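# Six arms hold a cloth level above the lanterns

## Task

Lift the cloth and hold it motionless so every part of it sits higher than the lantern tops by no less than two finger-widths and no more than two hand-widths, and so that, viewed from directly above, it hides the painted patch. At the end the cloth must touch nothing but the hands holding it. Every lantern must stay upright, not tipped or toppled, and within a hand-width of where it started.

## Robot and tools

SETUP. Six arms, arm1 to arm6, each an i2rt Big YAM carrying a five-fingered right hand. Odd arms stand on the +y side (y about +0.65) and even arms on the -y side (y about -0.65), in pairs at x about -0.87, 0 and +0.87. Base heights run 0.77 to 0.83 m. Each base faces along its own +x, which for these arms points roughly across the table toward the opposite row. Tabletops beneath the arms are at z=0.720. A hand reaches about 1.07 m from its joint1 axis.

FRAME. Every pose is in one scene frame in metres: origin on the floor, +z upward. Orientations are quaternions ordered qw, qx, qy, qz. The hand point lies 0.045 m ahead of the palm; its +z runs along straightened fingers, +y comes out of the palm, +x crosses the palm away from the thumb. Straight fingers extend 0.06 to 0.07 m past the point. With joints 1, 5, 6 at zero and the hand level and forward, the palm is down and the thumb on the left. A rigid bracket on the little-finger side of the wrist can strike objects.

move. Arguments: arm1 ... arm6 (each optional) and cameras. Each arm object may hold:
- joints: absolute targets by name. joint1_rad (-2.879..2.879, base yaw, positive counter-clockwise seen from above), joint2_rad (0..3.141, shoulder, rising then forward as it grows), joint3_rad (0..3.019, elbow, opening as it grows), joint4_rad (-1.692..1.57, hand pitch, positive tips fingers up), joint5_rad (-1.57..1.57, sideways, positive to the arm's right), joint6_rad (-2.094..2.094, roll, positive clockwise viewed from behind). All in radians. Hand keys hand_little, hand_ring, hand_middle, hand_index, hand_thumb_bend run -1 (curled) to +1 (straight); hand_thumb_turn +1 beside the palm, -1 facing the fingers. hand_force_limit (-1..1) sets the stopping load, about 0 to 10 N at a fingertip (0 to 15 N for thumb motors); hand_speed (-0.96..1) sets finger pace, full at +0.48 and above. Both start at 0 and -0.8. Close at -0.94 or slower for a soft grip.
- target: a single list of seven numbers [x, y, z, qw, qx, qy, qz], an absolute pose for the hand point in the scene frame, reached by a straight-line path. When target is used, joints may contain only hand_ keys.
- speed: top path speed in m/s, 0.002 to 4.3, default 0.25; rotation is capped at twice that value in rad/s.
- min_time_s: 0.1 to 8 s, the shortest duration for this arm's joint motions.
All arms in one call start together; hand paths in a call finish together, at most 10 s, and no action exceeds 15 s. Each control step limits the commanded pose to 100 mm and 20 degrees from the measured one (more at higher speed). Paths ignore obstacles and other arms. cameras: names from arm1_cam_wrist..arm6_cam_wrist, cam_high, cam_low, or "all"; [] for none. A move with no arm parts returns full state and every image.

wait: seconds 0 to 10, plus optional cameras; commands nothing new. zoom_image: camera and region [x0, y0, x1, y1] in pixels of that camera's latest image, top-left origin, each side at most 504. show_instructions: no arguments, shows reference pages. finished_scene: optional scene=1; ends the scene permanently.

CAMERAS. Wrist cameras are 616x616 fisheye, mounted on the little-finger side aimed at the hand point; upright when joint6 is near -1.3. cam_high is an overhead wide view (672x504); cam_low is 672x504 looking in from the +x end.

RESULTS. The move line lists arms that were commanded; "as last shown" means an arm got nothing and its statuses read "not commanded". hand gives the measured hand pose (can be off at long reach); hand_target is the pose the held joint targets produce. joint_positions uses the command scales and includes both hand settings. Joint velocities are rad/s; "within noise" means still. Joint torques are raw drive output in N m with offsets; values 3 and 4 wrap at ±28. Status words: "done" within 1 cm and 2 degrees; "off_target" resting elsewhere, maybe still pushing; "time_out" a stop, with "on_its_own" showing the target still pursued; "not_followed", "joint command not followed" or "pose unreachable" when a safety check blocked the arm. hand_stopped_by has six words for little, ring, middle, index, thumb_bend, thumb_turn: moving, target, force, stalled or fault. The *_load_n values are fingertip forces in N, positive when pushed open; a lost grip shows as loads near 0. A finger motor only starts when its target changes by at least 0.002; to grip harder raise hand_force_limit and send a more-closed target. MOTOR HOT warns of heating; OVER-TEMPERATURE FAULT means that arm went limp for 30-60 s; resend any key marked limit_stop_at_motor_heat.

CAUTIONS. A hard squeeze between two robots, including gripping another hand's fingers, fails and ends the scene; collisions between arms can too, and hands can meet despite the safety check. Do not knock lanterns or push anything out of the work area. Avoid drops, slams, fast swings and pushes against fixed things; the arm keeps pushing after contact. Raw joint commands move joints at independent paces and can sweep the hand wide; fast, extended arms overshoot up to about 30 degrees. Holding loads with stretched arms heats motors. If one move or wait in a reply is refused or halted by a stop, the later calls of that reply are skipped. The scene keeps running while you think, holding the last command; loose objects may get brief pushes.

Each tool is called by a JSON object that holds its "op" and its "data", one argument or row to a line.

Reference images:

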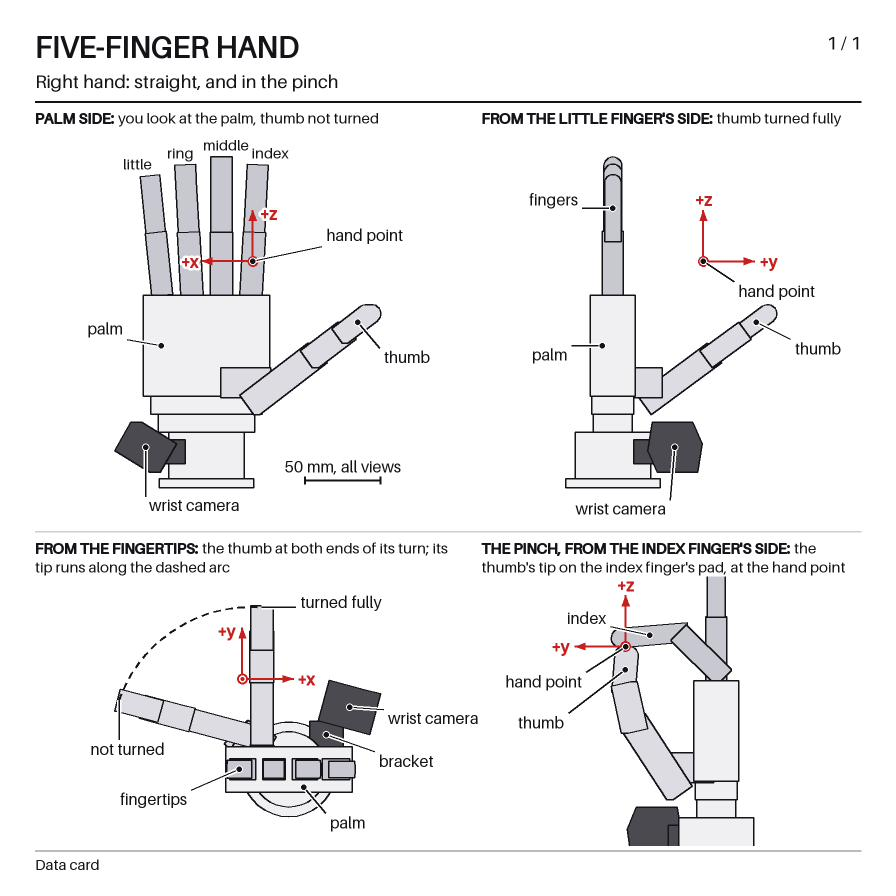

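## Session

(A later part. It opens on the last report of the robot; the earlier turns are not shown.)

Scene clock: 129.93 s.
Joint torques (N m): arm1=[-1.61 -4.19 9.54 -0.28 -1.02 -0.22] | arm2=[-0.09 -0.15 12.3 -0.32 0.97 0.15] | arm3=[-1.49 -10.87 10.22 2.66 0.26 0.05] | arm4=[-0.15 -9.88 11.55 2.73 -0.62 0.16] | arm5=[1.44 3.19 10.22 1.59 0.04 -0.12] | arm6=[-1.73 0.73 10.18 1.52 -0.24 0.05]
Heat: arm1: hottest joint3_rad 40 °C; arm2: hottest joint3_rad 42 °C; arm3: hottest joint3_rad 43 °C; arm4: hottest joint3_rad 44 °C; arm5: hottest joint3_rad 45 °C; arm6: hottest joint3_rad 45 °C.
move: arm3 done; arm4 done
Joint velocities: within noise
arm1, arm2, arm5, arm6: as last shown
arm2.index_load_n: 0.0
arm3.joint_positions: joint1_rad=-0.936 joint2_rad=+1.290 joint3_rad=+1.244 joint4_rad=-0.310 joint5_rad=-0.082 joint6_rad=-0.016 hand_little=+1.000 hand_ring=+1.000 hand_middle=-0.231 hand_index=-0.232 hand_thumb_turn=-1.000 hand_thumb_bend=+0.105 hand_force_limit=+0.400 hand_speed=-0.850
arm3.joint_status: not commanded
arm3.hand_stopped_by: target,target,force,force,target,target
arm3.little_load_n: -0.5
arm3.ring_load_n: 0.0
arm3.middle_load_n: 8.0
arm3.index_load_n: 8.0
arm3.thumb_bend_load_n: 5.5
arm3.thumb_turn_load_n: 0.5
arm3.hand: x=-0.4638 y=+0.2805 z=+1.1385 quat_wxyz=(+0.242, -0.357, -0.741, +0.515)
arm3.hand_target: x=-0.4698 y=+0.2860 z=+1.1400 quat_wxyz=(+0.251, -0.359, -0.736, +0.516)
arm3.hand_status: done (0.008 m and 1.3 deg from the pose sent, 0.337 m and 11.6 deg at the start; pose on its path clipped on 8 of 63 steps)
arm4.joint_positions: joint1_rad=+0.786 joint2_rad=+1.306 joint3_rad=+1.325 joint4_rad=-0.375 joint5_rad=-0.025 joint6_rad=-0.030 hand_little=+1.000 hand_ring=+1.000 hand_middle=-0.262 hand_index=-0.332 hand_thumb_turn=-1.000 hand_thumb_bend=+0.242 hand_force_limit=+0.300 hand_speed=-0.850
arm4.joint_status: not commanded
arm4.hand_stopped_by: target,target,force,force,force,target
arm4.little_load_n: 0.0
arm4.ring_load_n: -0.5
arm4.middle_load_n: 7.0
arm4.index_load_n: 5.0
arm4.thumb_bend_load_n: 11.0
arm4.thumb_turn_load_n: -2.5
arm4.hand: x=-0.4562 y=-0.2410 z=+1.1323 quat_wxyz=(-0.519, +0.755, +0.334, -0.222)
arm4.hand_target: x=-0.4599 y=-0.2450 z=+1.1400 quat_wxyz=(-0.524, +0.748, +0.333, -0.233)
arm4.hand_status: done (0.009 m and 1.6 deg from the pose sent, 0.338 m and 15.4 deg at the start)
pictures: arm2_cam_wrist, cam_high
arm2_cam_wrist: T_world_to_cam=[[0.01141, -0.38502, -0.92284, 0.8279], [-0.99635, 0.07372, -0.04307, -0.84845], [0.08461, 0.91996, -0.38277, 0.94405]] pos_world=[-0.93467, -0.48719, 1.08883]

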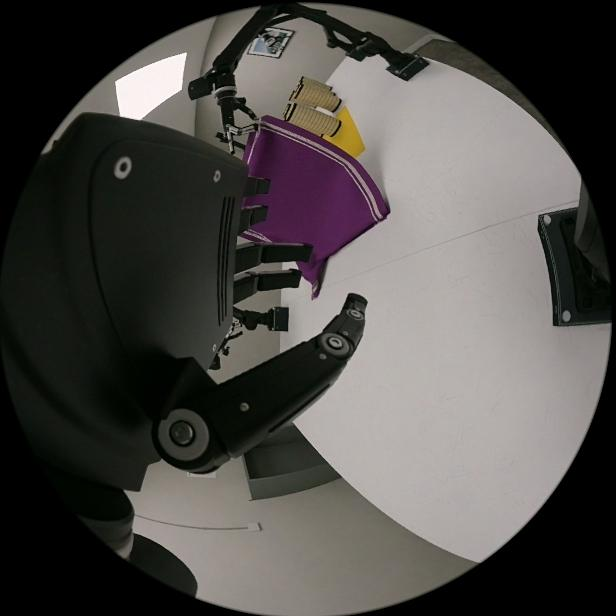

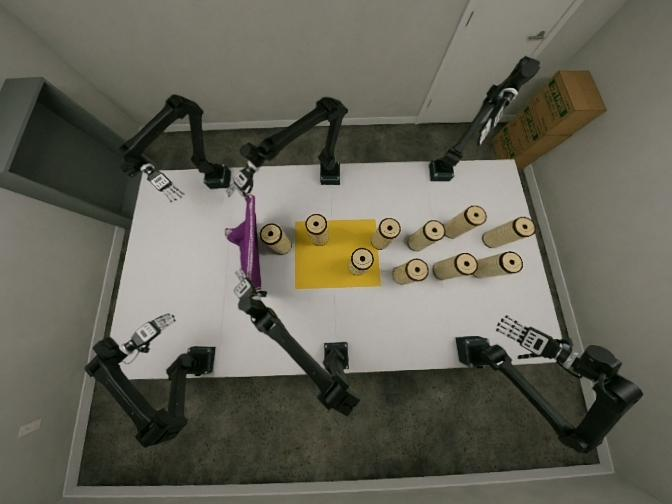

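{"op": "move", "data": {
  "cameras": ["cam_high", "arm1_cam_wrist", "arm2_cam_wrist"]
}}

{"op": "zoom_image", "data": {
  "camera": "arm2_cam_wrist",
  "region": [220, 110, 470, 320]
}}

{"op": "zoom_image", "data": {
  "camera": "cam_high",
  "region": [180, 180, 340, 320]
}}

Scene clock: 132.17 s.
Joint torques (N m): arm1=[-1.49 -3.72 9.24 -0.5 -1.01 -0.25] | arm2=[-0.15 -0.21 12.33 -0.34 0.96 0.14] | arm3=[-1.55 -10.93 10.22 2.67 0.26 0.04] | arm4=[-0.32 -9.88 11.56 2.74 -0.6 0.16] | arm5=[1.38 3.37 10.22 1.59 0.05 -0.12] | arm6=[-1.79 0.73 10.19 1.51 -0.24 0.05]
Heat: arm1: hottest joint3_rad 40 °C; arm2: hottest joint3_rad 42 °C; arm3: hottest joint3_rad 43 °C; arm4: hottest joint3_rad 44 °C; arm5: hottest joint3_rad 45 °C; arm6: hottest joint3_rad 45 °C.
Joint velocities: within noise
arm1.joint_positions: joint1_rad=-0.890 joint2_rad=+1.005 joint3_rad=+0.861 joint4_rad=-1.492 joint5_rad=-1.228 joint6_rad=-1.631 hand_little=+1.000 hand_ring=+1.000 hand_middle=+0.400 hand_index=+0.400 hand_thumb_turn=-1.000 hand_thumb_bend=+0.400 hand_force_limit=+0.000 hand_speed=+0.200
arm1.joint_status: not commanded
arm1.hand_stopped_by: target,target,target,target,target,target
arm1.little_load_n: 0.0
arm1.ring_load_n: 0.0
arm1.middle_load_n: 0.0
arm1.index_load_n: 0.0
arm1.thumb_bend_load_n: 0.0
arm1.thumb_turn_load_n: 0.0
arm1.hand: x=-0.9262 y=+0.3799 z=+1.0490 quat_wxyz=(-0.200, +0.283, -0.770, +0.536) (m; scene frame)
arm1.hand_target: x=-0.9300 y=+0.3800 z=+1.0500 quat_wxyz=(-0.196, +0.280, -0.770, +0.539) (m; scene frame)
arm1.hand_status: not commanded
arm2.joint_positions: joint1_rad=+0.864 joint2_rad=+0.759 joint3_rad=+0.819 joint4_rad=-1.515 joint5_rad=+1.217 joint6_rad=+1.422 hand_little=+1.000 hand_ring=+1.000 hand_middle=+0.400 hand_index=+0.400 hand_thumb_turn=-1.000 hand_thumb_bend=+0.400 hand_force_limit=+0.000 hand_speed=+0.200
arm2.joint_status: not commanded
arm2.hand_stopped_by: target,target,target,target,target,target
arm2.little_load_n: 0.0
arm2.ring_load_n: 0.0
arm2.middle_load_n: 0.0
arm2.index_load_n: 0.0
arm2.thumb_bend_load_n: 0.0
arm2.thumb_turn_load_n: 0.0
arm2.hand: x=-0.9241 y=-0.3836 z=+1.0381 quat_wxyz=(-0.534, +0.773, -0.274, +0.205) (m; scene frame)
arm2.hand_target: x=-0.9298 y=-0.3801 z=+1.0499 quat_wxyz=(-0.539, +0.770, -0.280, +0.196) (m; scene frame)
arm2.hand_status: not commanded
arm3.joint_positions: joint1_rad=-0.936 joint2_rad=+1.290 joint3_rad=+1.244 joint4_rad=-0.310 joint5_rad=-0.082 joint6_rad=-0.016 hand_little=+1.000 hand_ring=+1.000 hand_middle=-0.231 hand_index=-0.232 hand_thumb_turn=-1.000 hand_thumb_bend=+0.105 hand_force_limit=+0.400 hand_speed=-0.850
arm3.joint_status: not commanded
arm3.hand_stopped_by: target,target,force,force,target,target
arm3.little_load_n: 0.0
arm3.ring_load_n: 0.0
arm3.middle_load_n: 7.5
arm3.index_load_n: 7.5
arm3.thumb_bend_load_n: 5.5
arm3.thumb_turn_load_n: 0.5
arm3.hand: x=-0.4638 y=+0.2805 z=+1.1385 quat_wxyz=(+0.242, -0.357, -0.741, +0.515) (m; scene frame)
arm3.hand_target: x=-0.4698 y=+0.2860 z=+1.1400 quat_wxyz=(+0.251, -0.359, -0.736, +0.516) (m; scene frame)
arm3.hand_status: done (0.008 m and 1.3 deg from the pose sent, 0.337 m and 11.6 deg at the start; pose on its path clipped on 8 of 63 steps)
arm4.joint_positions: joint1_rad=+0.786 joint2_rad=+1.306 joint3_rad=+1.325 joint4_rad=-0.375 joint5_rad=-0.025 joint6_rad=-0.030 hand_little=+1.000 hand_ring=+1.000 hand_middle=-0.262 hand_index=-0.332 hand_thumb_turn=-1.000 hand_thumb_bend=+0.242 hand_force_limit=+0.300 hand_speed=-0.850
arm4.joint_status: not commanded
arm4.hand_stopped_by: target,target,force,force,force,target
arm4.little_load_n: -0.5
arm4.ring_load_n: 0.0
arm4.middle_load_n: 6.5
arm4.index_load_n: 5.0
arm4.thumb_bend_load_n: 10.5
arm4.thumb_turn_load_n: -2.5
arm4.hand: x=-0.4562 y=-0.2410 z=+1.1323 quat_wxyz=(-0.519, +0.755, +0.334, -0.222) (m; scene frame)
arm4.hand_target: x=-0.4599 y=-0.2450 z=+1.1400 quat_wxyz=(-0.524, +0.748, +0.333, -0.233) (m; scene frame)
arm4.hand_status: done (0.009 m and 1.6 deg from the pose sent, 0.338 m and 15.4 deg at the start)
arm5.joint_positions: joint1_rad=-0.567 joint2_rad=+0.648 joint3_rad=+1.496 joint4_rad=-1.291 joint5_rad=-0.051 joint6_rad=-1.219 hand_little=+1.000 hand_ring=+1.000 hand_middle=+1.000 hand_index=+1.000 hand_thumb_turn=+1.000 hand_thumb_bend=+1.000 hand_force_limit=+0.000 hand_speed=-0.800
arm5.joint_status: not commanded
arm5.hand_stopped_by: target,target,target,target,target,target
arm5.little_load_n: 0.0
arm5.ring_load_n: 0.0
arm5.middle_load_n: 0.0
arm5.index_load_n: 0.0
arm5.thumb_bend_load_n: 0.0
arm5.thumb_turn_load_n: 0.0
arm5.hand: x=+0.7059 y=+0.4742 z=+1.3339 quat_wxyz=(+0.409, +0.268, -0.803, +0.342) (m; scene frame)
arm5.hand_target: x=+0.7066 y=+0.4752 z=+1.3450 quat_wxyz=(+0.418, +0.266, -0.796, +0.349) (m; scene frame)
arm5.hand_status: not commanded
arm6.joint_positions: joint1_rad=+0.364 joint2_rad=+0.631 joint3_rad=+1.355 joint4_rad=-1.510 joint5_rad=-0.294 joint6_rad=-0.998 hand_little=+1.000 hand_ring=+1.000 hand_middle=+1.000 hand_index=+1.000 hand_thumb_turn=+1.000 hand_thumb_bend=+1.000 hand_force_limit=+0.000 hand_speed=-0.800
arm6.joint_status: not commanded
arm6.hand_stopped_by: target,target,target,target,target,target
arm6.little_load_n: 0.0
arm6.ring_load_n: 0.0
arm6.middle_load_n: 0.0
arm6.index_load_n: 0.0
arm6.thumb_bend_load_n: 0.0
arm6.thumb_turn_load_n: -0.5
arm6.hand: x=+0.7749 y=-0.4888 z=+1.2560 quat_wxyz=(-0.403, +0.670, +0.623, -0.013) (m; scene frame)
arm6.hand_target: x=+0.7749 y=-0.4887 z=+1.2640 quat_wxyz=(-0.412, +0.666, +0.622, -0.010) (m; scene frame)
arm6.hand_status: not commanded
pictures: arm1_cam_wrist, arm2_cam_wrist, cam_high
camera_calibration:
arm1_cam_wrist: T_world_to_cam=[[-0.38475, 0.07657, -0.91984, 0.58498], [0.25557, 0.96643, -0.02645, -0.10265], [0.88693, -0.24526, -0.3914, 1.43642]] pos_world=[-1.0227, 0.40671, 1.0976]
arm2_cam_wrist: T_world_to_cam=[[0.01141, -0.38502, -0.92284, 0.8279], [-0.99635, 0.07372, -0.04307, -0.84845], [0.08461, 0.91996, -0.38277, 0.94405]] pos_world=[-0.93467, -0.48719, 1.08883]

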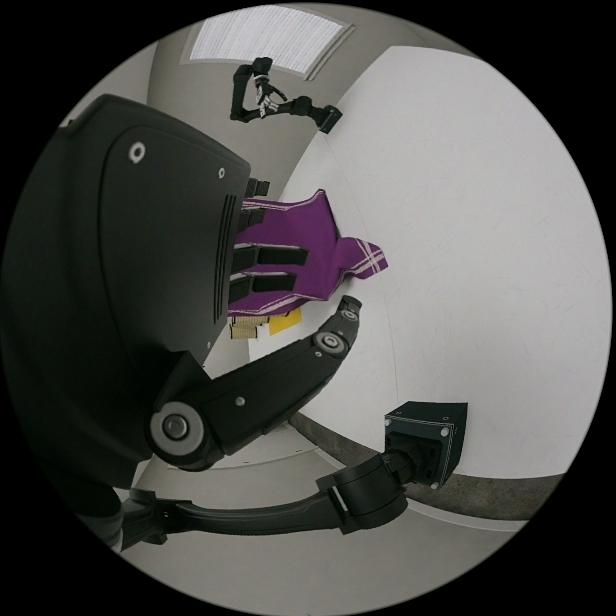

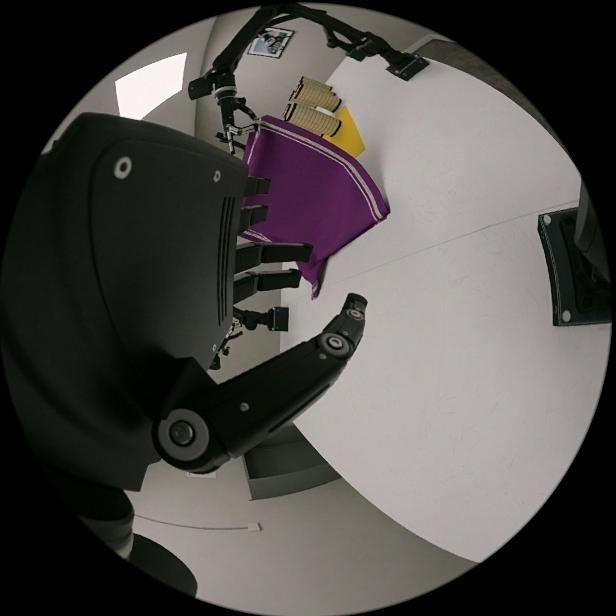

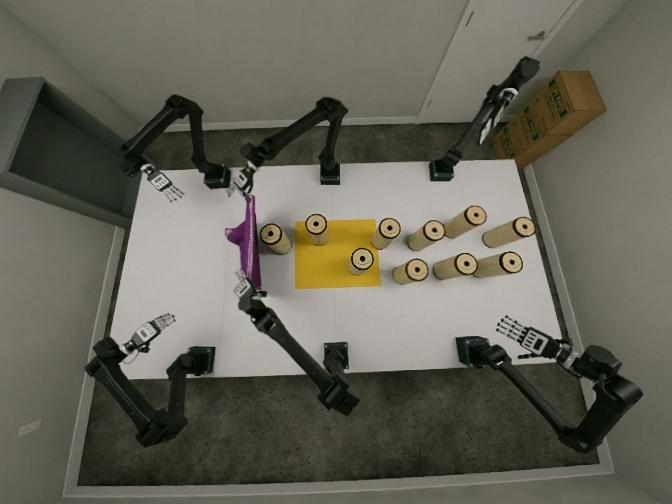

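Scaled by 2.016 from the camera's image (finer frame: 880x880).

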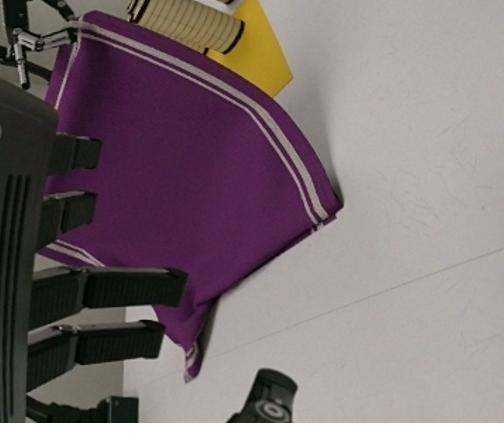

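Scaled by 3.150.

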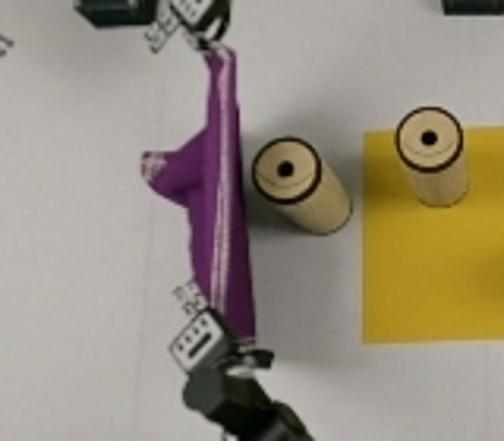

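{"op": "move", "data": {
  "arm3": {"target": [-0.57, 0.290, 1.50, -0.2514, 0.359, 0.7362, -0.5156], "speed": 0.12},
  "arm4": {"target": [-0.57, -0.245, 1.50, 0.524, -0.7483, -0.3332, 0.2333], "speed": 0.12},
  "arm2": {"target": [-0.72, -0.42, 0.90, 0.6964, 0.1228, 0.6964, 0.1228], "speed": 0.15},
  "arm1": {"target": [-0.72, 0.50, 0.90, 0.1228, 0.6963, 0.1228, 0.6963], "speed": 0.15},
  "cameras": ["cam_high", "arm1_cam_wrist", "arm2_cam_wrist", "cam_low"]
}}

Scene clock: 150.00 s.
Joint torques (N m): arm1=[1.26 2.55 11.63 1.36 -0.32 -0.26] | arm2=[-0.38 2.9 10.29 0.24 0.68 0.04] | arm3=[-1.55 -16.38 9.85 3.06 -0.01 0.18] | arm4=[0.5 -13.63 11.06 3.19 0.06 0.22] | arm5=[1.55 3.02 10.21 1.58 0.03 -0.11] | arm6=[-1.73 0.73 10.18 1.51 -0.24 0.05]
Heat: arm1: hottest joint3_rad 40 °C; arm2: hottest joint3_rad 42 °C; arm3: hottest joint3_rad 45 °C; arm4: hottest joint3_rad 45 °C; arm5: hottest joint3_rad 45 °C; arm6: hottest joint3_rad 45 °C.
move: arm1 off_target; arm2 not_followed; arm3 off_target; arm4 off_target
Joint velocities: within noise
arm1.joint_positions: joint1_rad=+0.392 joint2_rad=-0.005 joint3_rad=+0.216 joint4_rad=-1.115 joint5_rad=-0.721 joint6_rad=-2.077 hand_little=+1.000 hand_ring=+1.000 hand_middle=+0.400 hand_index=+0.400 hand_thumb_turn=-1.000 hand_thumb_bend=+0.400 hand_force_limit=+0.000 hand_speed=+0.200
arm1.joint_status: not commanded
arm1.hand_stopped_by: target,target,target,target,target,target
arm1.little_load_n: 0.0
arm1.ring_load_n: 0.0
arm1.middle_load_n: 0.0
arm1.index_load_n: 0.0
arm1.thumb_bend_load_n: 0.0
arm1.thumb_turn_load_n: 0.0
arm1.hand: x=-0.7229 y=+0.5029 z=+0.8865 quat_wxyz=(+0.008, +0.875, -0.179, +0.450)
arm1.hand_target: x=-0.7185 y=+0.4997 z=+0.9003 quat_wxyz=(+0.022, +0.874, -0.159, +0.459)
arm1.hand_status: off_target (0.014 m and 51.3 deg from the pose sent, 0.281 m and 126.3 deg at the start; pose on its path clipped on 219 of 301 steps; a joint's target at an end of its range on 272 of 301 steps)
arm2.joint_positions: joint1_rad=+0.534 joint2_rad=+0.298 joint3_rad=+0.040 joint4_rad=-0.492 joint5_rad=+1.561 joint6_rad=+2.035 hand_little=+1.000 hand_ring=+1.000 hand_middle=+0.400 hand_index=+0.400 hand_thumb_turn=-1.000 hand_thumb_bend=+0.400 hand_force_limit=+0.000 hand_speed=+0.200
arm2.joint_status: not commanded
arm2.hand_stopped_by: target,target,target,target,target,target
arm2.little_load_n: 0.0
arm2.ring_load_n: 0.0
arm2.middle_load_n: 0.0
arm2.index_load_n: 0.0
arm2.thumb_bend_load_n: 0.0
arm2.thumb_turn_load_n: 0.0
arm2.on_its_own: joint1_rad is held at +0.539, not at its first target +0.872; joint2_rad is held at +0.295, not at its first target +0.769; joint3_rad is held at +0.046, not at its first target +0.851; joint4_rad is held at -0.504, not at its first target -1.527; joint5_rad is held at +1.561, not at its first target +1.219; joint6_rad is held at +2.035, not at its first target +1.439
arm2.hand: x=-0.7820 y=-0.4085 z=+0.9424 quat_wxyz=(-0.701, +0.271, -0.656, -0.074)
arm2.hand_target: x=-0.7833 y=-0.4079 z=+0.9439 quat_wxyz=(-0.701, +0.274, -0.655, -0.074)
arm2.hand_status: not_followed (0.076 m and 46.0 deg from the pose sent, 0.249 m and 127.4 deg at the start; pose on its path clipped on 50 of 223 steps; a joint's target at an end of its range on 174 of 223 steps)
arm3.joint_positions: joint1_rad=-1.055 joint2_rad=+1.909 joint3_rad=+2.893 joint4_rad=-1.126 joint5_rad=-0.167 joint6_rad=-0.005 hand_little=+1.000 hand_ring=+1.000 hand_middle=-0.231 hand_index=-0.232 hand_thumb_turn=-1.000 hand_thumb_bend=+0.105 hand_force_limit=+0.400 hand_speed=-0.850
arm3.joint_status: not commanded
arm3.hand_stopped_by: target,target,force,force,target,target
arm3.little_load_n: 0.0
arm3.ring_load_n: 0.0
arm3.middle_load_n: 7.0
arm3.index_load_n: 7.0
arm3.thumb_bend_load_n: 5.0
arm3.thumb_turn_load_n: 0.0
arm3.hand: x=-0.5696 y=+0.2836 z=+1.4782 quat_wxyz=(+0.287, -0.342, -0.675, +0.587)
arm3.hand_target: x=-0.5685 y=+0.2908 z=+1.4983 quat_wxyz=(+0.299, -0.339, -0.657, +0.603)
arm3.hand_status: off_target (0.023 m and 11.7 deg from the pose sent, 0.377 m and 1.3 deg at the start; a joint's target at an end of its range on 114 of 301 steps)
arm4.joint_positions: joint1_rad=+0.933 joint2_rad=+1.904 joint3_rad=+2.891 joint4_rad=-1.035 joint5_rad=+0.115 joint6_rad=+0.012 hand_little=+1.000 hand_ring=+1.000 hand_middle=-0.262 hand_index=-0.332 hand_thumb_turn=-1.000 hand_thumb_bend=+0.242 hand_force_limit=+0.300 hand_speed=-0.850
arm4.joint_status: not commanded
arm4.hand_stopped_by: target,target,force,force,force,target
arm4.little_load_n: 0.0
arm4.ring_load_n: 0.0
arm4.middle_load_n: 6.0
arm4.index_load_n: 5.0
arm4.thumb_bend_load_n: 11.0
arm4.thumb_turn_load_n: -2.0
arm4.hand: x=-0.5682 y=-0.2343 z=+1.4732 quat_wxyz=(-0.626, +0.670, +0.287, -0.278)
arm4.hand_target: x=-0.5678 y=-0.2462 z=+1.4981 quat_wxyz=(-0.641, +0.652, +0.274, -0.298)
arm4.hand_status: off_target (0.029 m and 16.5 deg from the pose sent, 0.385 m and 1.6 deg at the start; a joint's target at an end of its range on 128 of 300 steps)
arm5, arm6: as last shown
arm6.middle_load_n: -0.5
arm6.thumb_turn_load_n: 0.0
pictures: arm1_cam_wrist, arm2_cam_wrist, cam_high, cam_low
pose unreachable (arm2 arm): on one or more control steps of this call this arm could not follow its commanded pose, so it was not sent that pose on those steps. On the call's last step it was still not sent that pose. It may still have moved: this result reports where it is.
cause: moving toward the commanded pose would bring two parts of the arm too close to each other.
arm1_cam_wrist: T_world_to_cam=[[-0.15739, -0.98692, 0.03495, 0.35698], [-0.91854, 0.13331, -0.37217, -0.40098], [0.36264, -0.09068, -0.92751, 1.24118]] pos_world=[-0.76223, 0.51832, 0.98949]
arm2_cam_wrist: T_world_to_cam=[[-0.37179, 0.78274, -0.49909, 0.50631], [-0.68227, 0.13418, 0.71868, -1.15665], [0.62951, 0.60771, 0.48415, 0.39991]] pos_world=[-0.85265, -0.48414, 0.89034]

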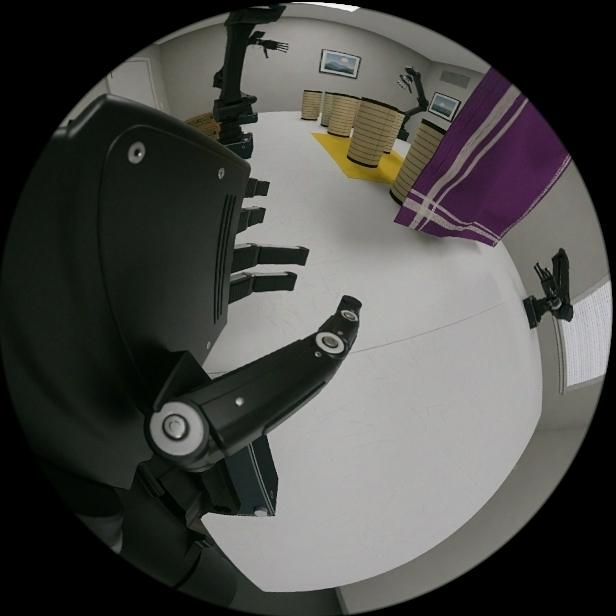

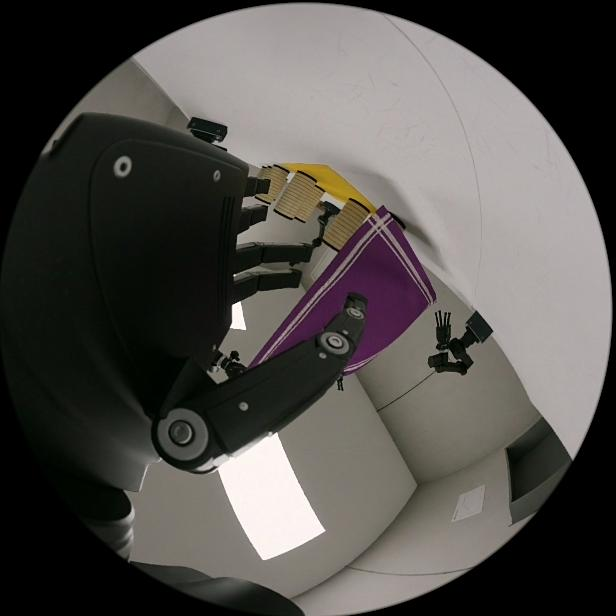

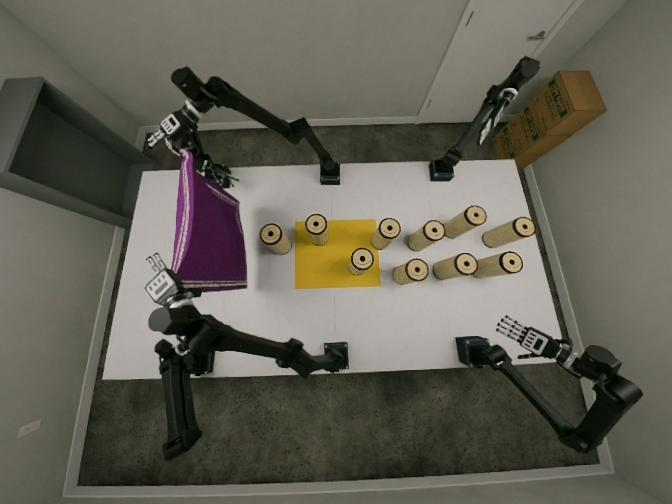

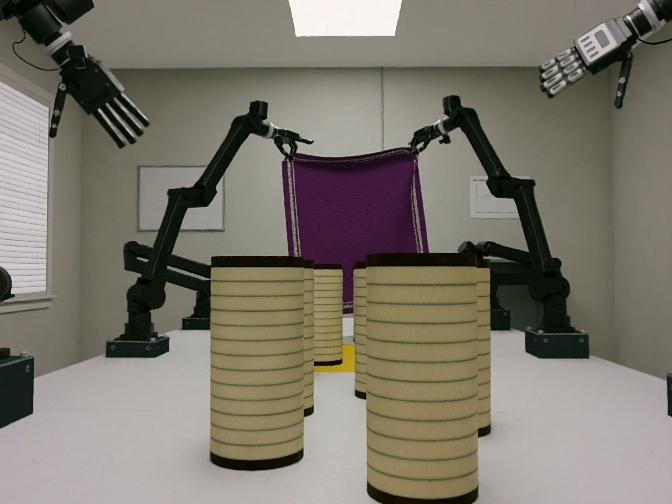

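{"op": "zoom_image", "data": {
  "camera": "cam_high",
  "region": [140, 140, 290, 300]
}}

{"op": "zoom_image", "data": {
  "camera": "arm1_cam_wrist",
  "region": [340, 60, 600, 320]
}}

{"op": "zoom_image", "data": {
  "camera": "cam_low",
  "region": [220, 90, 500, 380]
}}

Scaled by 3.150.

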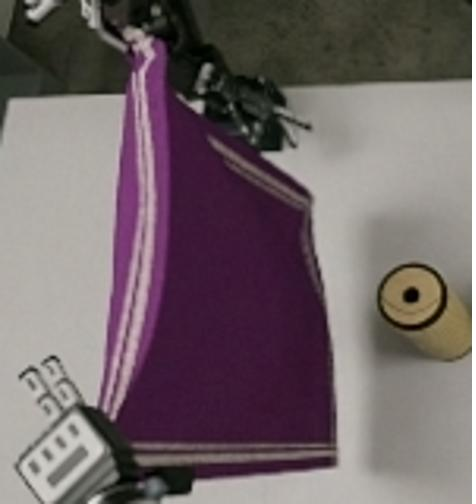

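Scaled by 1.938 from the camera's image (finer frame: 880x880).

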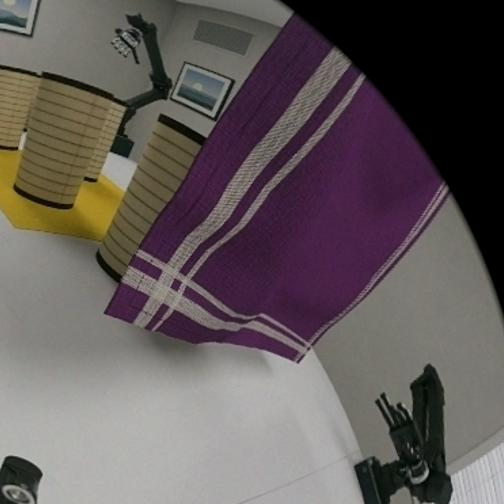

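Scaled by 1.738.

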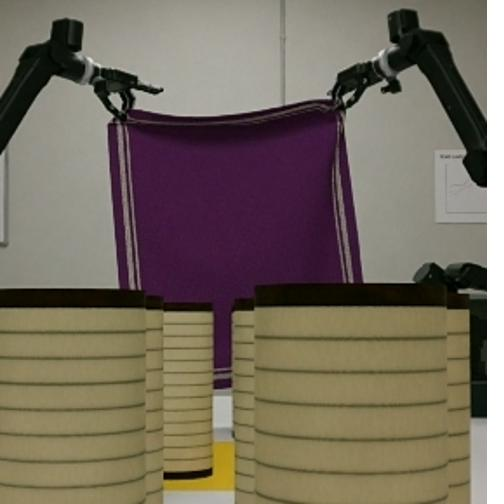

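{"op": "zoom_image", "data": {
  "camera": "cam_high",
  "region": [150, 90, 250, 170]
}}

{"op": "zoom_image", "data": {
  "camera": "cam_low",
  "region": [390, 110, 460, 200]
}}

{"op": "move", "data": {
  "cameras": ["arm3_cam_wrist", "arm4_cam_wrist", "arm2_cam_wrist"]
}}

Scaled by 5.040.

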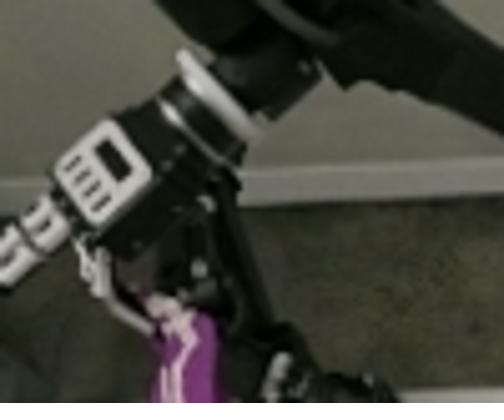

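Scaled by 5.600.

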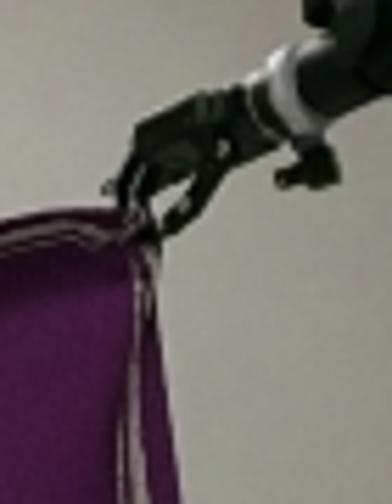

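Scene clock: 155.43 s.
Joint torques (N m): arm1=[0.97 3.08 11.88 1.66 -0.38 -0.24] | arm2=[-0.26 2.9 10.28 0.27 0.68 0.04] | arm3=[-1.55 -16.44 9.85 3.04 -0.02 0.18] | arm4=[0.44 -13.57 11.06 3.18 0.06 0.24] | arm5=[1.26 3.08 10.21 1.57 0.03 -0.12] | arm6=[-1.79 0.73 10.18 1.51 -0.24 0.05]
Heat: arm1: hottest joint3_rad 41 °C; arm2: hottest joint3_rad 42 °C; arm3: hottest joint3_rad 45 °C; arm4: hottest joint3_rad 46 °C; arm5: hottest joint3_rad 45 °C; arm6: hottest joint3_rad 45 °C.
Joint velocities: within noise
arm1.joint_positions: joint1_rad=+0.394 joint2_rad=-0.005 joint3_rad=+0.216 joint4_rad=-1.115 joint5_rad=-0.719 joint6_rad=-2.077 hand_little=+1.000 hand_ring=+1.000 hand_middle=+0.400 hand_index=+0.400 hand_thumb_turn=-1.000 hand_thumb_bend=+0.400 hand_force_limit=+0.000 hand_speed=+0.200
arm1.joint_status: not commanded
arm1.hand_stopped_by: target,target,target,target,target,target
arm1.little_load_n: 0.0
arm1.ring_load_n: 0.0
arm1.middle_load_n: 0.0
arm1.index_load_n: 0.0
arm1.thumb_bend_load_n: 0.0
arm1.thumb_turn_load_n: 0.0
arm1.hand: x=-0.7228 y=+0.5029 z=+0.8864 quat_wxyz=(+0.008, +0.875, -0.179, +0.450) (m; scene frame)
arm1.hand_target: x=-0.7186 y=+0.4997 z=+0.9003 quat_wxyz=(+0.022, +0.874, -0.159, +0.459) (m; scene frame)
arm1.hand_status: off_target (0.014 m and 51.3 deg from the pose sent, 0.281 m and 126.3 deg at the start; pose on its path clipped on 219 of 301 steps; a joint's target at an end of its range on 272 of 301 steps)
arm2.joint_positions: joint1_rad=+0.534 joint2_rad=+0.298 joint3_rad=+0.040 joint4_rad=-0.492 joint5_rad=+1.561 joint6_rad=+2.035 hand_little=+1.000 hand_ring=+1.000 hand_middle=+0.400 hand_index=+0.400 hand_thumb_turn=-1.000 hand_thumb_bend=+0.400 hand_force_limit=+0.000 hand_speed=+0.200
arm2.joint_status: not commanded
arm2.hand_stopped_by: target,target,target,target,target,target
arm2.little_load_n: 0.0
arm2.ring_load_n: 0.0
arm2.middle_load_n: 0.0
arm2.index_load_n: 0.0
arm2.thumb_bend_load_n: 0.0
arm2.thumb_turn_load_n: -0.5
arm2.on_its_own: joint1_rad is held at +0.539, not at its first target +0.872; joint2_rad is held at +0.295, not at its first target +0.769; joint3_rad is held at +0.046, not at its first target +0.851; joint4_rad is held at -0.504, not at its first target -1.527; joint5_rad is held at +1.561, not at its first target +1.219; joint6_rad is held at +2.035, not at its first target +1.439
arm2.hand: x=-0.7820 y=-0.4085 z=+0.9424 quat_wxyz=(-0.701, +0.271, -0.656, -0.074) (m; scene frame)
arm2.hand_target: x=-0.7833 y=-0.4079 z=+0.9439 quat_wxyz=(-0.701, +0.274, -0.655, -0.074) (m; scene frame)
arm2.hand_status: off_target (0.076 m and 46.0 deg from the pose sent, 0.249 m and 127.4 deg at the start; pose on its path clipped on 50 of 223 steps; a joint's target at an end of its range on 174 of 223 steps)
arm3.joint_positions: joint1_rad=-1.055 joint2_rad=+1.909 joint3_rad=+2.893 joint4_rad=-1.126 joint5_rad=-0.167 joint6_rad=-0.005 hand_little=+1.000 hand_ring=+1.000 hand_middle=-0.231 hand_index=-0.232 hand_thumb_turn=-1.000 hand_thumb_bend=+0.105 hand_force_limit=+0.400 hand_speed=-0.850
arm3.joint_status: not commanded
arm3.hand_stopped_by: target,target,force,force,target,target
arm3.little_load_n: 0.0
arm3.ring_load_n: 0.0
arm3.middle_load_n: 7.5
arm3.index_load_n: 7.0
arm3.thumb_bend_load_n: 5.0
arm3.thumb_turn_load_n: 0.5
arm3.hand: x=-0.5696 y=+0.2836 z=+1.4782 quat_wxyz=(+0.287, -0.342, -0.675, +0.587) (m; scene frame)
arm3.hand_target: x=-0.5685 y=+0.2908 z=+1.4983 quat_wxyz=(+0.299, -0.339, -0.657, +0.603) (m; scene frame)
arm3.hand_status: off_target (0.023 m and 11.7 deg from the pose sent, 0.377 m and 1.3 deg at the start; a joint's target at an end of its range on 114 of 301 steps)
arm4.joint_positions: joint1_rad=+0.933 joint2_rad=+1.904 joint3_rad=+2.891 joint4_rad=-1.035 joint5_rad=+0.115 joint6_rad=+0.012 hand_little=+1.000 hand_ring=+1.000 hand_middle=-0.262 hand_index=-0.332 hand_thumb_turn=-1.000 hand_thumb_bend=+0.242 hand_force_limit=+0.300 hand_speed=-0.850
arm4.joint_status: not commanded
arm4.hand_stopped_by: target,target,force,force,force,target
arm4.little_load_n: 0.0
arm4.ring_load_n: -0.5
arm4.middle_load_n: 6.5
arm4.index_load_n: 5.0
arm4.thumb_bend_load_n: 11.0
arm4.thumb_turn_load_n: -2.0
arm4.hand: x=-0.5682 y=-0.2343 z=+1.4732 quat_wxyz=(-0.626, +0.670, +0.287, -0.278) (m; scene frame)
arm4.hand_target: x=-0.5678 y=-0.2462 z=+1.4981 quat_wxyz=(-0.641, +0.652, +0.274, -0.298) (m; scene frame)
arm4.hand_status: off_target (0.029 m and 16.5 deg from the pose sent, 0.385 m and 1.6 deg at the start; a joint's target at an end of its range on 128 of 300 steps)
arm5.joint_positions: joint1_rad=-0.567 joint2_rad=+0.648 joint3_rad=+1.496 joint4_rad=-1.291 joint5_rad=-0.051 joint6_rad=-1.219 hand_little=+1.000 hand_ring=+1.000 hand_middle=+1.000 hand_index=+1.000 hand_thumb_turn=+1.000 hand_thumb_bend=+1.000 hand_force_limit=+0.000 hand_speed=-0.800
arm5.joint_status: not commanded
arm5.hand_stopped_by: target,target,target,target,target,target
arm5.little_load_n: 0.0
arm5.ring_load_n: 0.0
arm5.middle_load_n: 0.5
arm5.index_load_n: 0.0
arm5.thumb_bend_load_n: 0.0
arm5.thumb_turn_load_n: 0.0
arm5.hand: x=+0.7059 y=+0.4742 z=+1.3339 quat_wxyz=(+0.409, +0.268, -0.803, +0.342) (m; scene frame)
arm5.hand_target: x=+0.7066 y=+0.4752 z=+1.3450 quat_wxyz=(+0.418, +0.266, -0.796, +0.349) (m; scene frame)
arm5.hand_status: not commanded
arm6.joint_positions: joint1_rad=+0.364 joint2_rad=+0.631 joint3_rad=+1.355 joint4_rad=-1.510 joint5_rad=-0.294 joint6_rad=-0.998 hand_little=+1.000 hand_ring=+1.000 hand_middle=+1.000 hand_index=+1.000 hand_thumb_turn=+1.000 hand_thumb_bend=+1.000 hand_force_limit=+0.000 hand_speed=-0.800
arm6.joint_status: not commanded
arm6.hand_stopped_by: target,target,target,target,target,target
arm6.little_load_n: 0.0
arm6.ring_load_n: 0.0
arm6.middle_load_n: 0.0
arm6.index_load_n: 0.0
arm6.thumb_bend_load_n: 0.0
arm6.thumb_turn_load_n: 0.0
arm6.hand: x=+0.7749 y=-0.4888 z=+1.2560 quat_wxyz=(-0.403, +0.670, +0.623, -0.013) (m; scene frame)
arm6.hand_target: x=+0.7749 y=-0.4887 z=+1.2640 quat_wxyz=(-0.412, +0.666, +0.622, -0.010) (m; scene frame)
arm6.hand_status: not commanded
pictures: arm2_cam_wrist, arm3_cam_wrist, arm4_cam_wrist
camera_calibration:
arm2_cam_wrist: T_world_to_cam=[[-0.37179, 0.78274, -0.49909, 0.50631], [-0.68227, 0.13418, 0.71868, -1.15665], [0.62951, 0.60771, 0.48415, 0.39991]] pos_world=[-0.85265, -0.48414, 0.89034]
arm3_cam_wrist: T_world_to_cam=[[-0.00656, 0.26017, -0.96554, 1.35205], [0.91837, -0.38049, -0.10876, 0.79421], [-0.39567, -0.88743, -0.23644, 0.4887]] pos_world=[-0.52714, 0.38411, 1.50738]
arm4_cam_wrist: T_world_to_cam=[[0.18959, 0.10553, -0.97618, 1.5738], [-0.22933, -0.96195, -0.14853, -0.13006], [-0.95471, 0.25202, -0.15817, -0.13929]] pos_world=[-0.46118, -0.2561, 1.49495]

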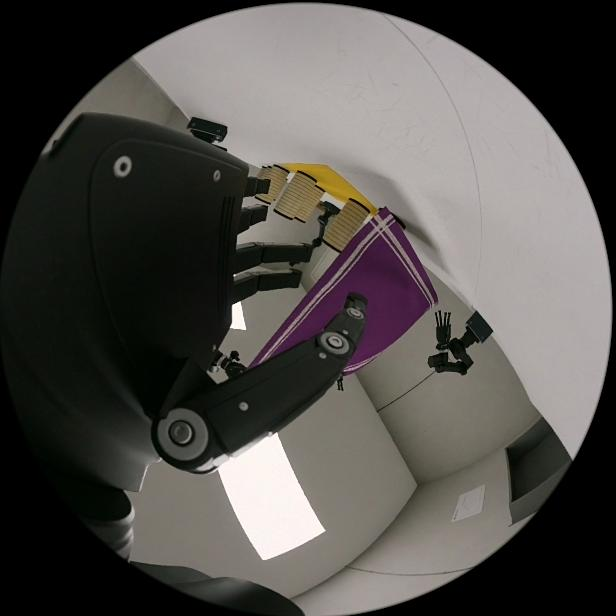

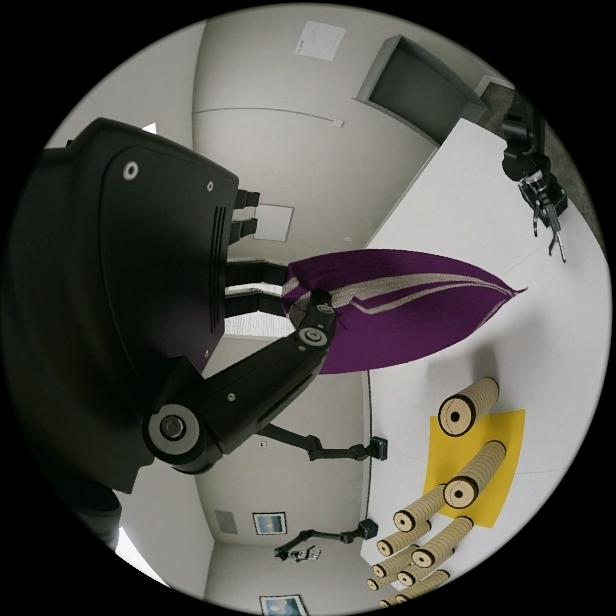

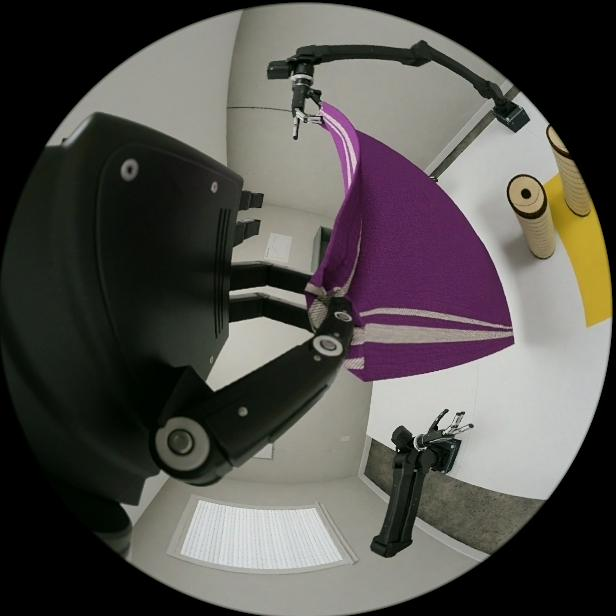

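{"op": "zoom_image", "data": {
  "camera": "arm3_cam_wrist",
  "region": [270, 220, 560, 400]
}}

{"op": "zoom_image", "data": {
  "camera": "arm4_cam_wrist",
  "region": [280, 80, 540, 400]
}}

{"op": "zoom_image", "data": {
  "camera": "arm2_cam_wrist",
  "region": [230, 180, 450, 400]
}}

Scaled by 1.738 from the camera's image (finer frame: 880x880).

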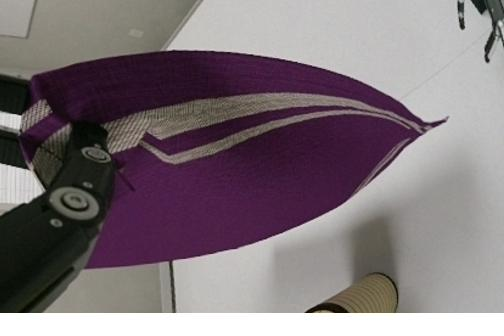

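Scaled by 1.575 from the camera's image (finer frame: 880x880).

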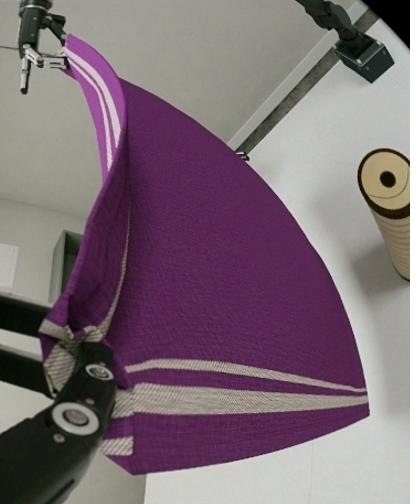

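Scaled by 2.291 from the camera's image (finer frame: 880x880).

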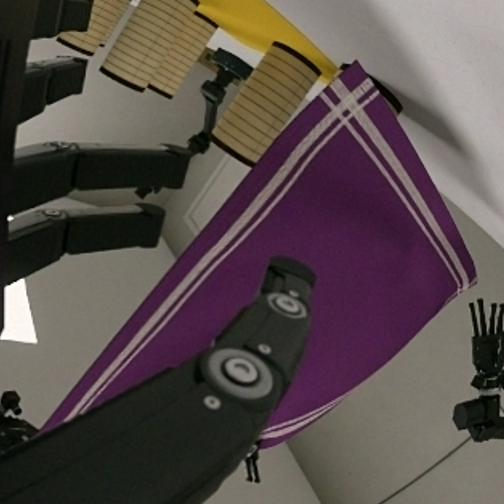

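{"op": "move", "data": {
  "arm2": {"target": [-0.577, -0.29, 0.845, 0.6903, 0.0308, 0.7064, 0.1531], "speed": 0.15},
  "arm1": {"target": [-0.635, 0.45, 0.89, 0.1831, 0.7044, -0.0615, 0.6830], "speed": 0.15},
  "cameras": ["arm1_cam_wrist", "arm2_cam_wrist"]
}}

Scene clock: 162.07 s.
Joint torques (N m): arm1=[-0.09 2.9 11.56 0.99 -0.39 -0.18] | arm2=[-1.08 -8.76 0.76 2 0.05 -0.11] | arm3=[-1.61 -16.38 9.87 3.04 -0.01 0.19] | arm4=[0.44 -13.63 11.1 3.17 0.05 0.23] | arm5=[1.49 3.19 10.21 1.58 0.04 -0.11] | arm6=[-1.79 0.73 10.19 1.52 -0.24 0.05]
Heat: arm1: hottest joint3_rad 41 °C; arm2: hottest joint3_rad 41 °C; arm3: hottest joint3_rad 45 °C; arm4: hottest joint3_rad 46 °C; arm5: hottest joint3_rad 45 °C; arm6: hottest joint3_rad 45 °C.
move: arm1 not_followed; arm2 off_target
Joint velocities: within noise
arm1.joint_positions: joint1_rad=+0.374 joint2_rad=-0.005 joint3_rad=+0.043 joint4_rad=-0.666 joint5_rad=-0.950 joint6_rad=-2.070 hand_little=+1.000 hand_ring=+1.000 hand_middle=+0.400 hand_index=+0.400 hand_thumb_turn=-1.000 hand_thumb_bend=+0.400 hand_force_limit=+0.000 hand_speed=+0.200
arm1.joint_status: not commanded
arm1.hand_stopped_by: target,target,target,target,target,target
arm1.little_load_n: 0.0
arm1.ring_load_n: 0.0
arm1.middle_load_n: 0.0
arm1.index_load_n: 0.0
arm1.thumb_bend_load_n: 0.0
arm1.thumb_turn_load_n: 0.0
arm1.on_its_own: joint3_rad is held at +0.053, not at its first target +0.235; joint4_rad is held at -0.672, not at its first target -1.102; joint5_rad is held at -0.947, not at its first target -0.717
arm1.hand: x=-0.6724 y=+0.4787 z=+0.8863 quat_wxyz=(+0.033, +0.818, -0.072, +0.570)
arm1.hand_target: x=-0.6724 y=+0.4778 z=+0.8911 quat_wxyz=(+0.037, +0.817, -0.070, +0.571)
arm1.hand_status: not_followed (0.047 m and 25.2 deg from the pose sent, 0.103 m and 41.2 deg at the start; pose on its path clipped on 28 of 87 steps; a joint's target at an end of its range on 87 of 87 steps)
arm2.joint_positions: joint1_rad=-0.323 joint2_rad=+2.079 joint3_rad=+0.407 joint4_rad=+1.566 joint5_rad=+1.036 joint6_rad=+1.933 hand_little=+1.000 hand_ring=+1.000 hand_middle=+0.400 hand_index=+0.400 hand_thumb_turn=-1.000 hand_thumb_bend=+0.400 hand_force_limit=+0.000 hand_speed=+0.200
arm2.joint_status: not commanded
arm2.hand_stopped_by: target,target,target,target,target,target
arm2.little_load_n: 0.0
arm2.ring_load_n: 0.0
arm2.middle_load_n: 0.0
arm2.index_load_n: 0.0
arm2.thumb_bend_load_n: 0.0
arm2.thumb_turn_load_n: -0.5
arm2.hand: x=-0.5790 y=-0.2890 z=+0.8477 quat_wxyz=(-0.672, -0.038, -0.725, -0.149)
arm2.hand_target: x=-0.5770 y=-0.2898 z=+0.8453 quat_wxyz=(-0.674, -0.036, -0.723, -0.145)
arm2.hand_status: off_target (0.004 m and 3.2 deg from the pose sent, 0.256 m and 36.4 deg at the start; a joint's target at an end of its range on 63 of 88 steps)
arm3, arm4, arm5, arm6: as last shown
arm3.thumb_bend_load_n: 5.5
arm3.thumb_turn_load_n: 0.0
arm4.ring_load_n: 0.0
arm4.middle_load_n: 6.0
arm4.thumb_bend_load_n: 10.5
arm5.middle_load_n: 0.0
arm6.thumb_turn_load_n: -0.5
pose unreachable (arm1 arm): on one or more control steps of this call this arm could not follow its commanded pose, so it was not sent that pose on those steps. On the call's last step it was still not sent that pose. It may still have moved: this result reports where it is.
cause: moving toward the commanded pose would bring two parts of the arm too close to each other.
arm1_cam_wrist: T_world_to_cam=[[-0.04126, -0.97995, 0.19494, 0.27411], [-0.79905, -0.08477, -0.59526, 0.03102], [0.59985, -0.18033, -0.77953, 1.29181]] pos_world=[-0.73879, 0.5042, 0.97203]
arm2_cam_wrist: T_world_to_cam=[[-0.11327, 0.99308, 0.03088, 0.20225], [-0.48773, -0.08265, 0.86907, -1.04357], [0.86561, 0.08338, 0.49372, 0.22244]] pos_world=[-0.67862, -0.30565, 0.79086]

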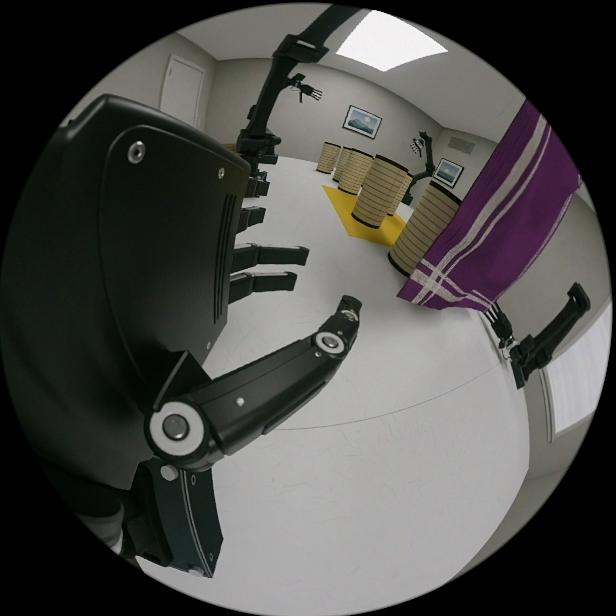

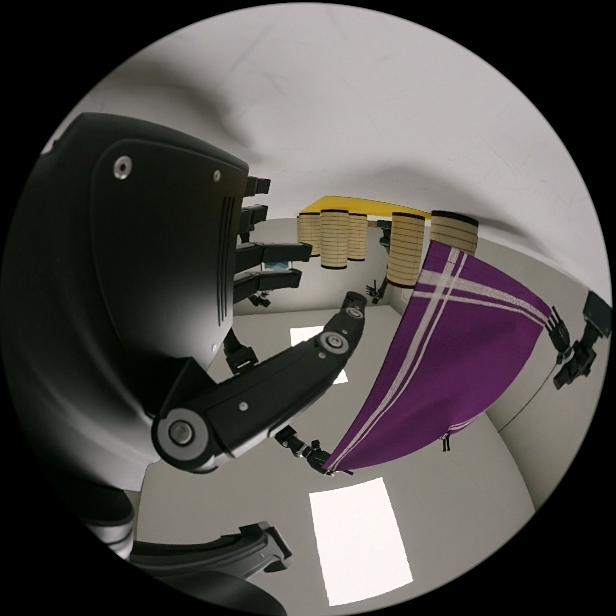

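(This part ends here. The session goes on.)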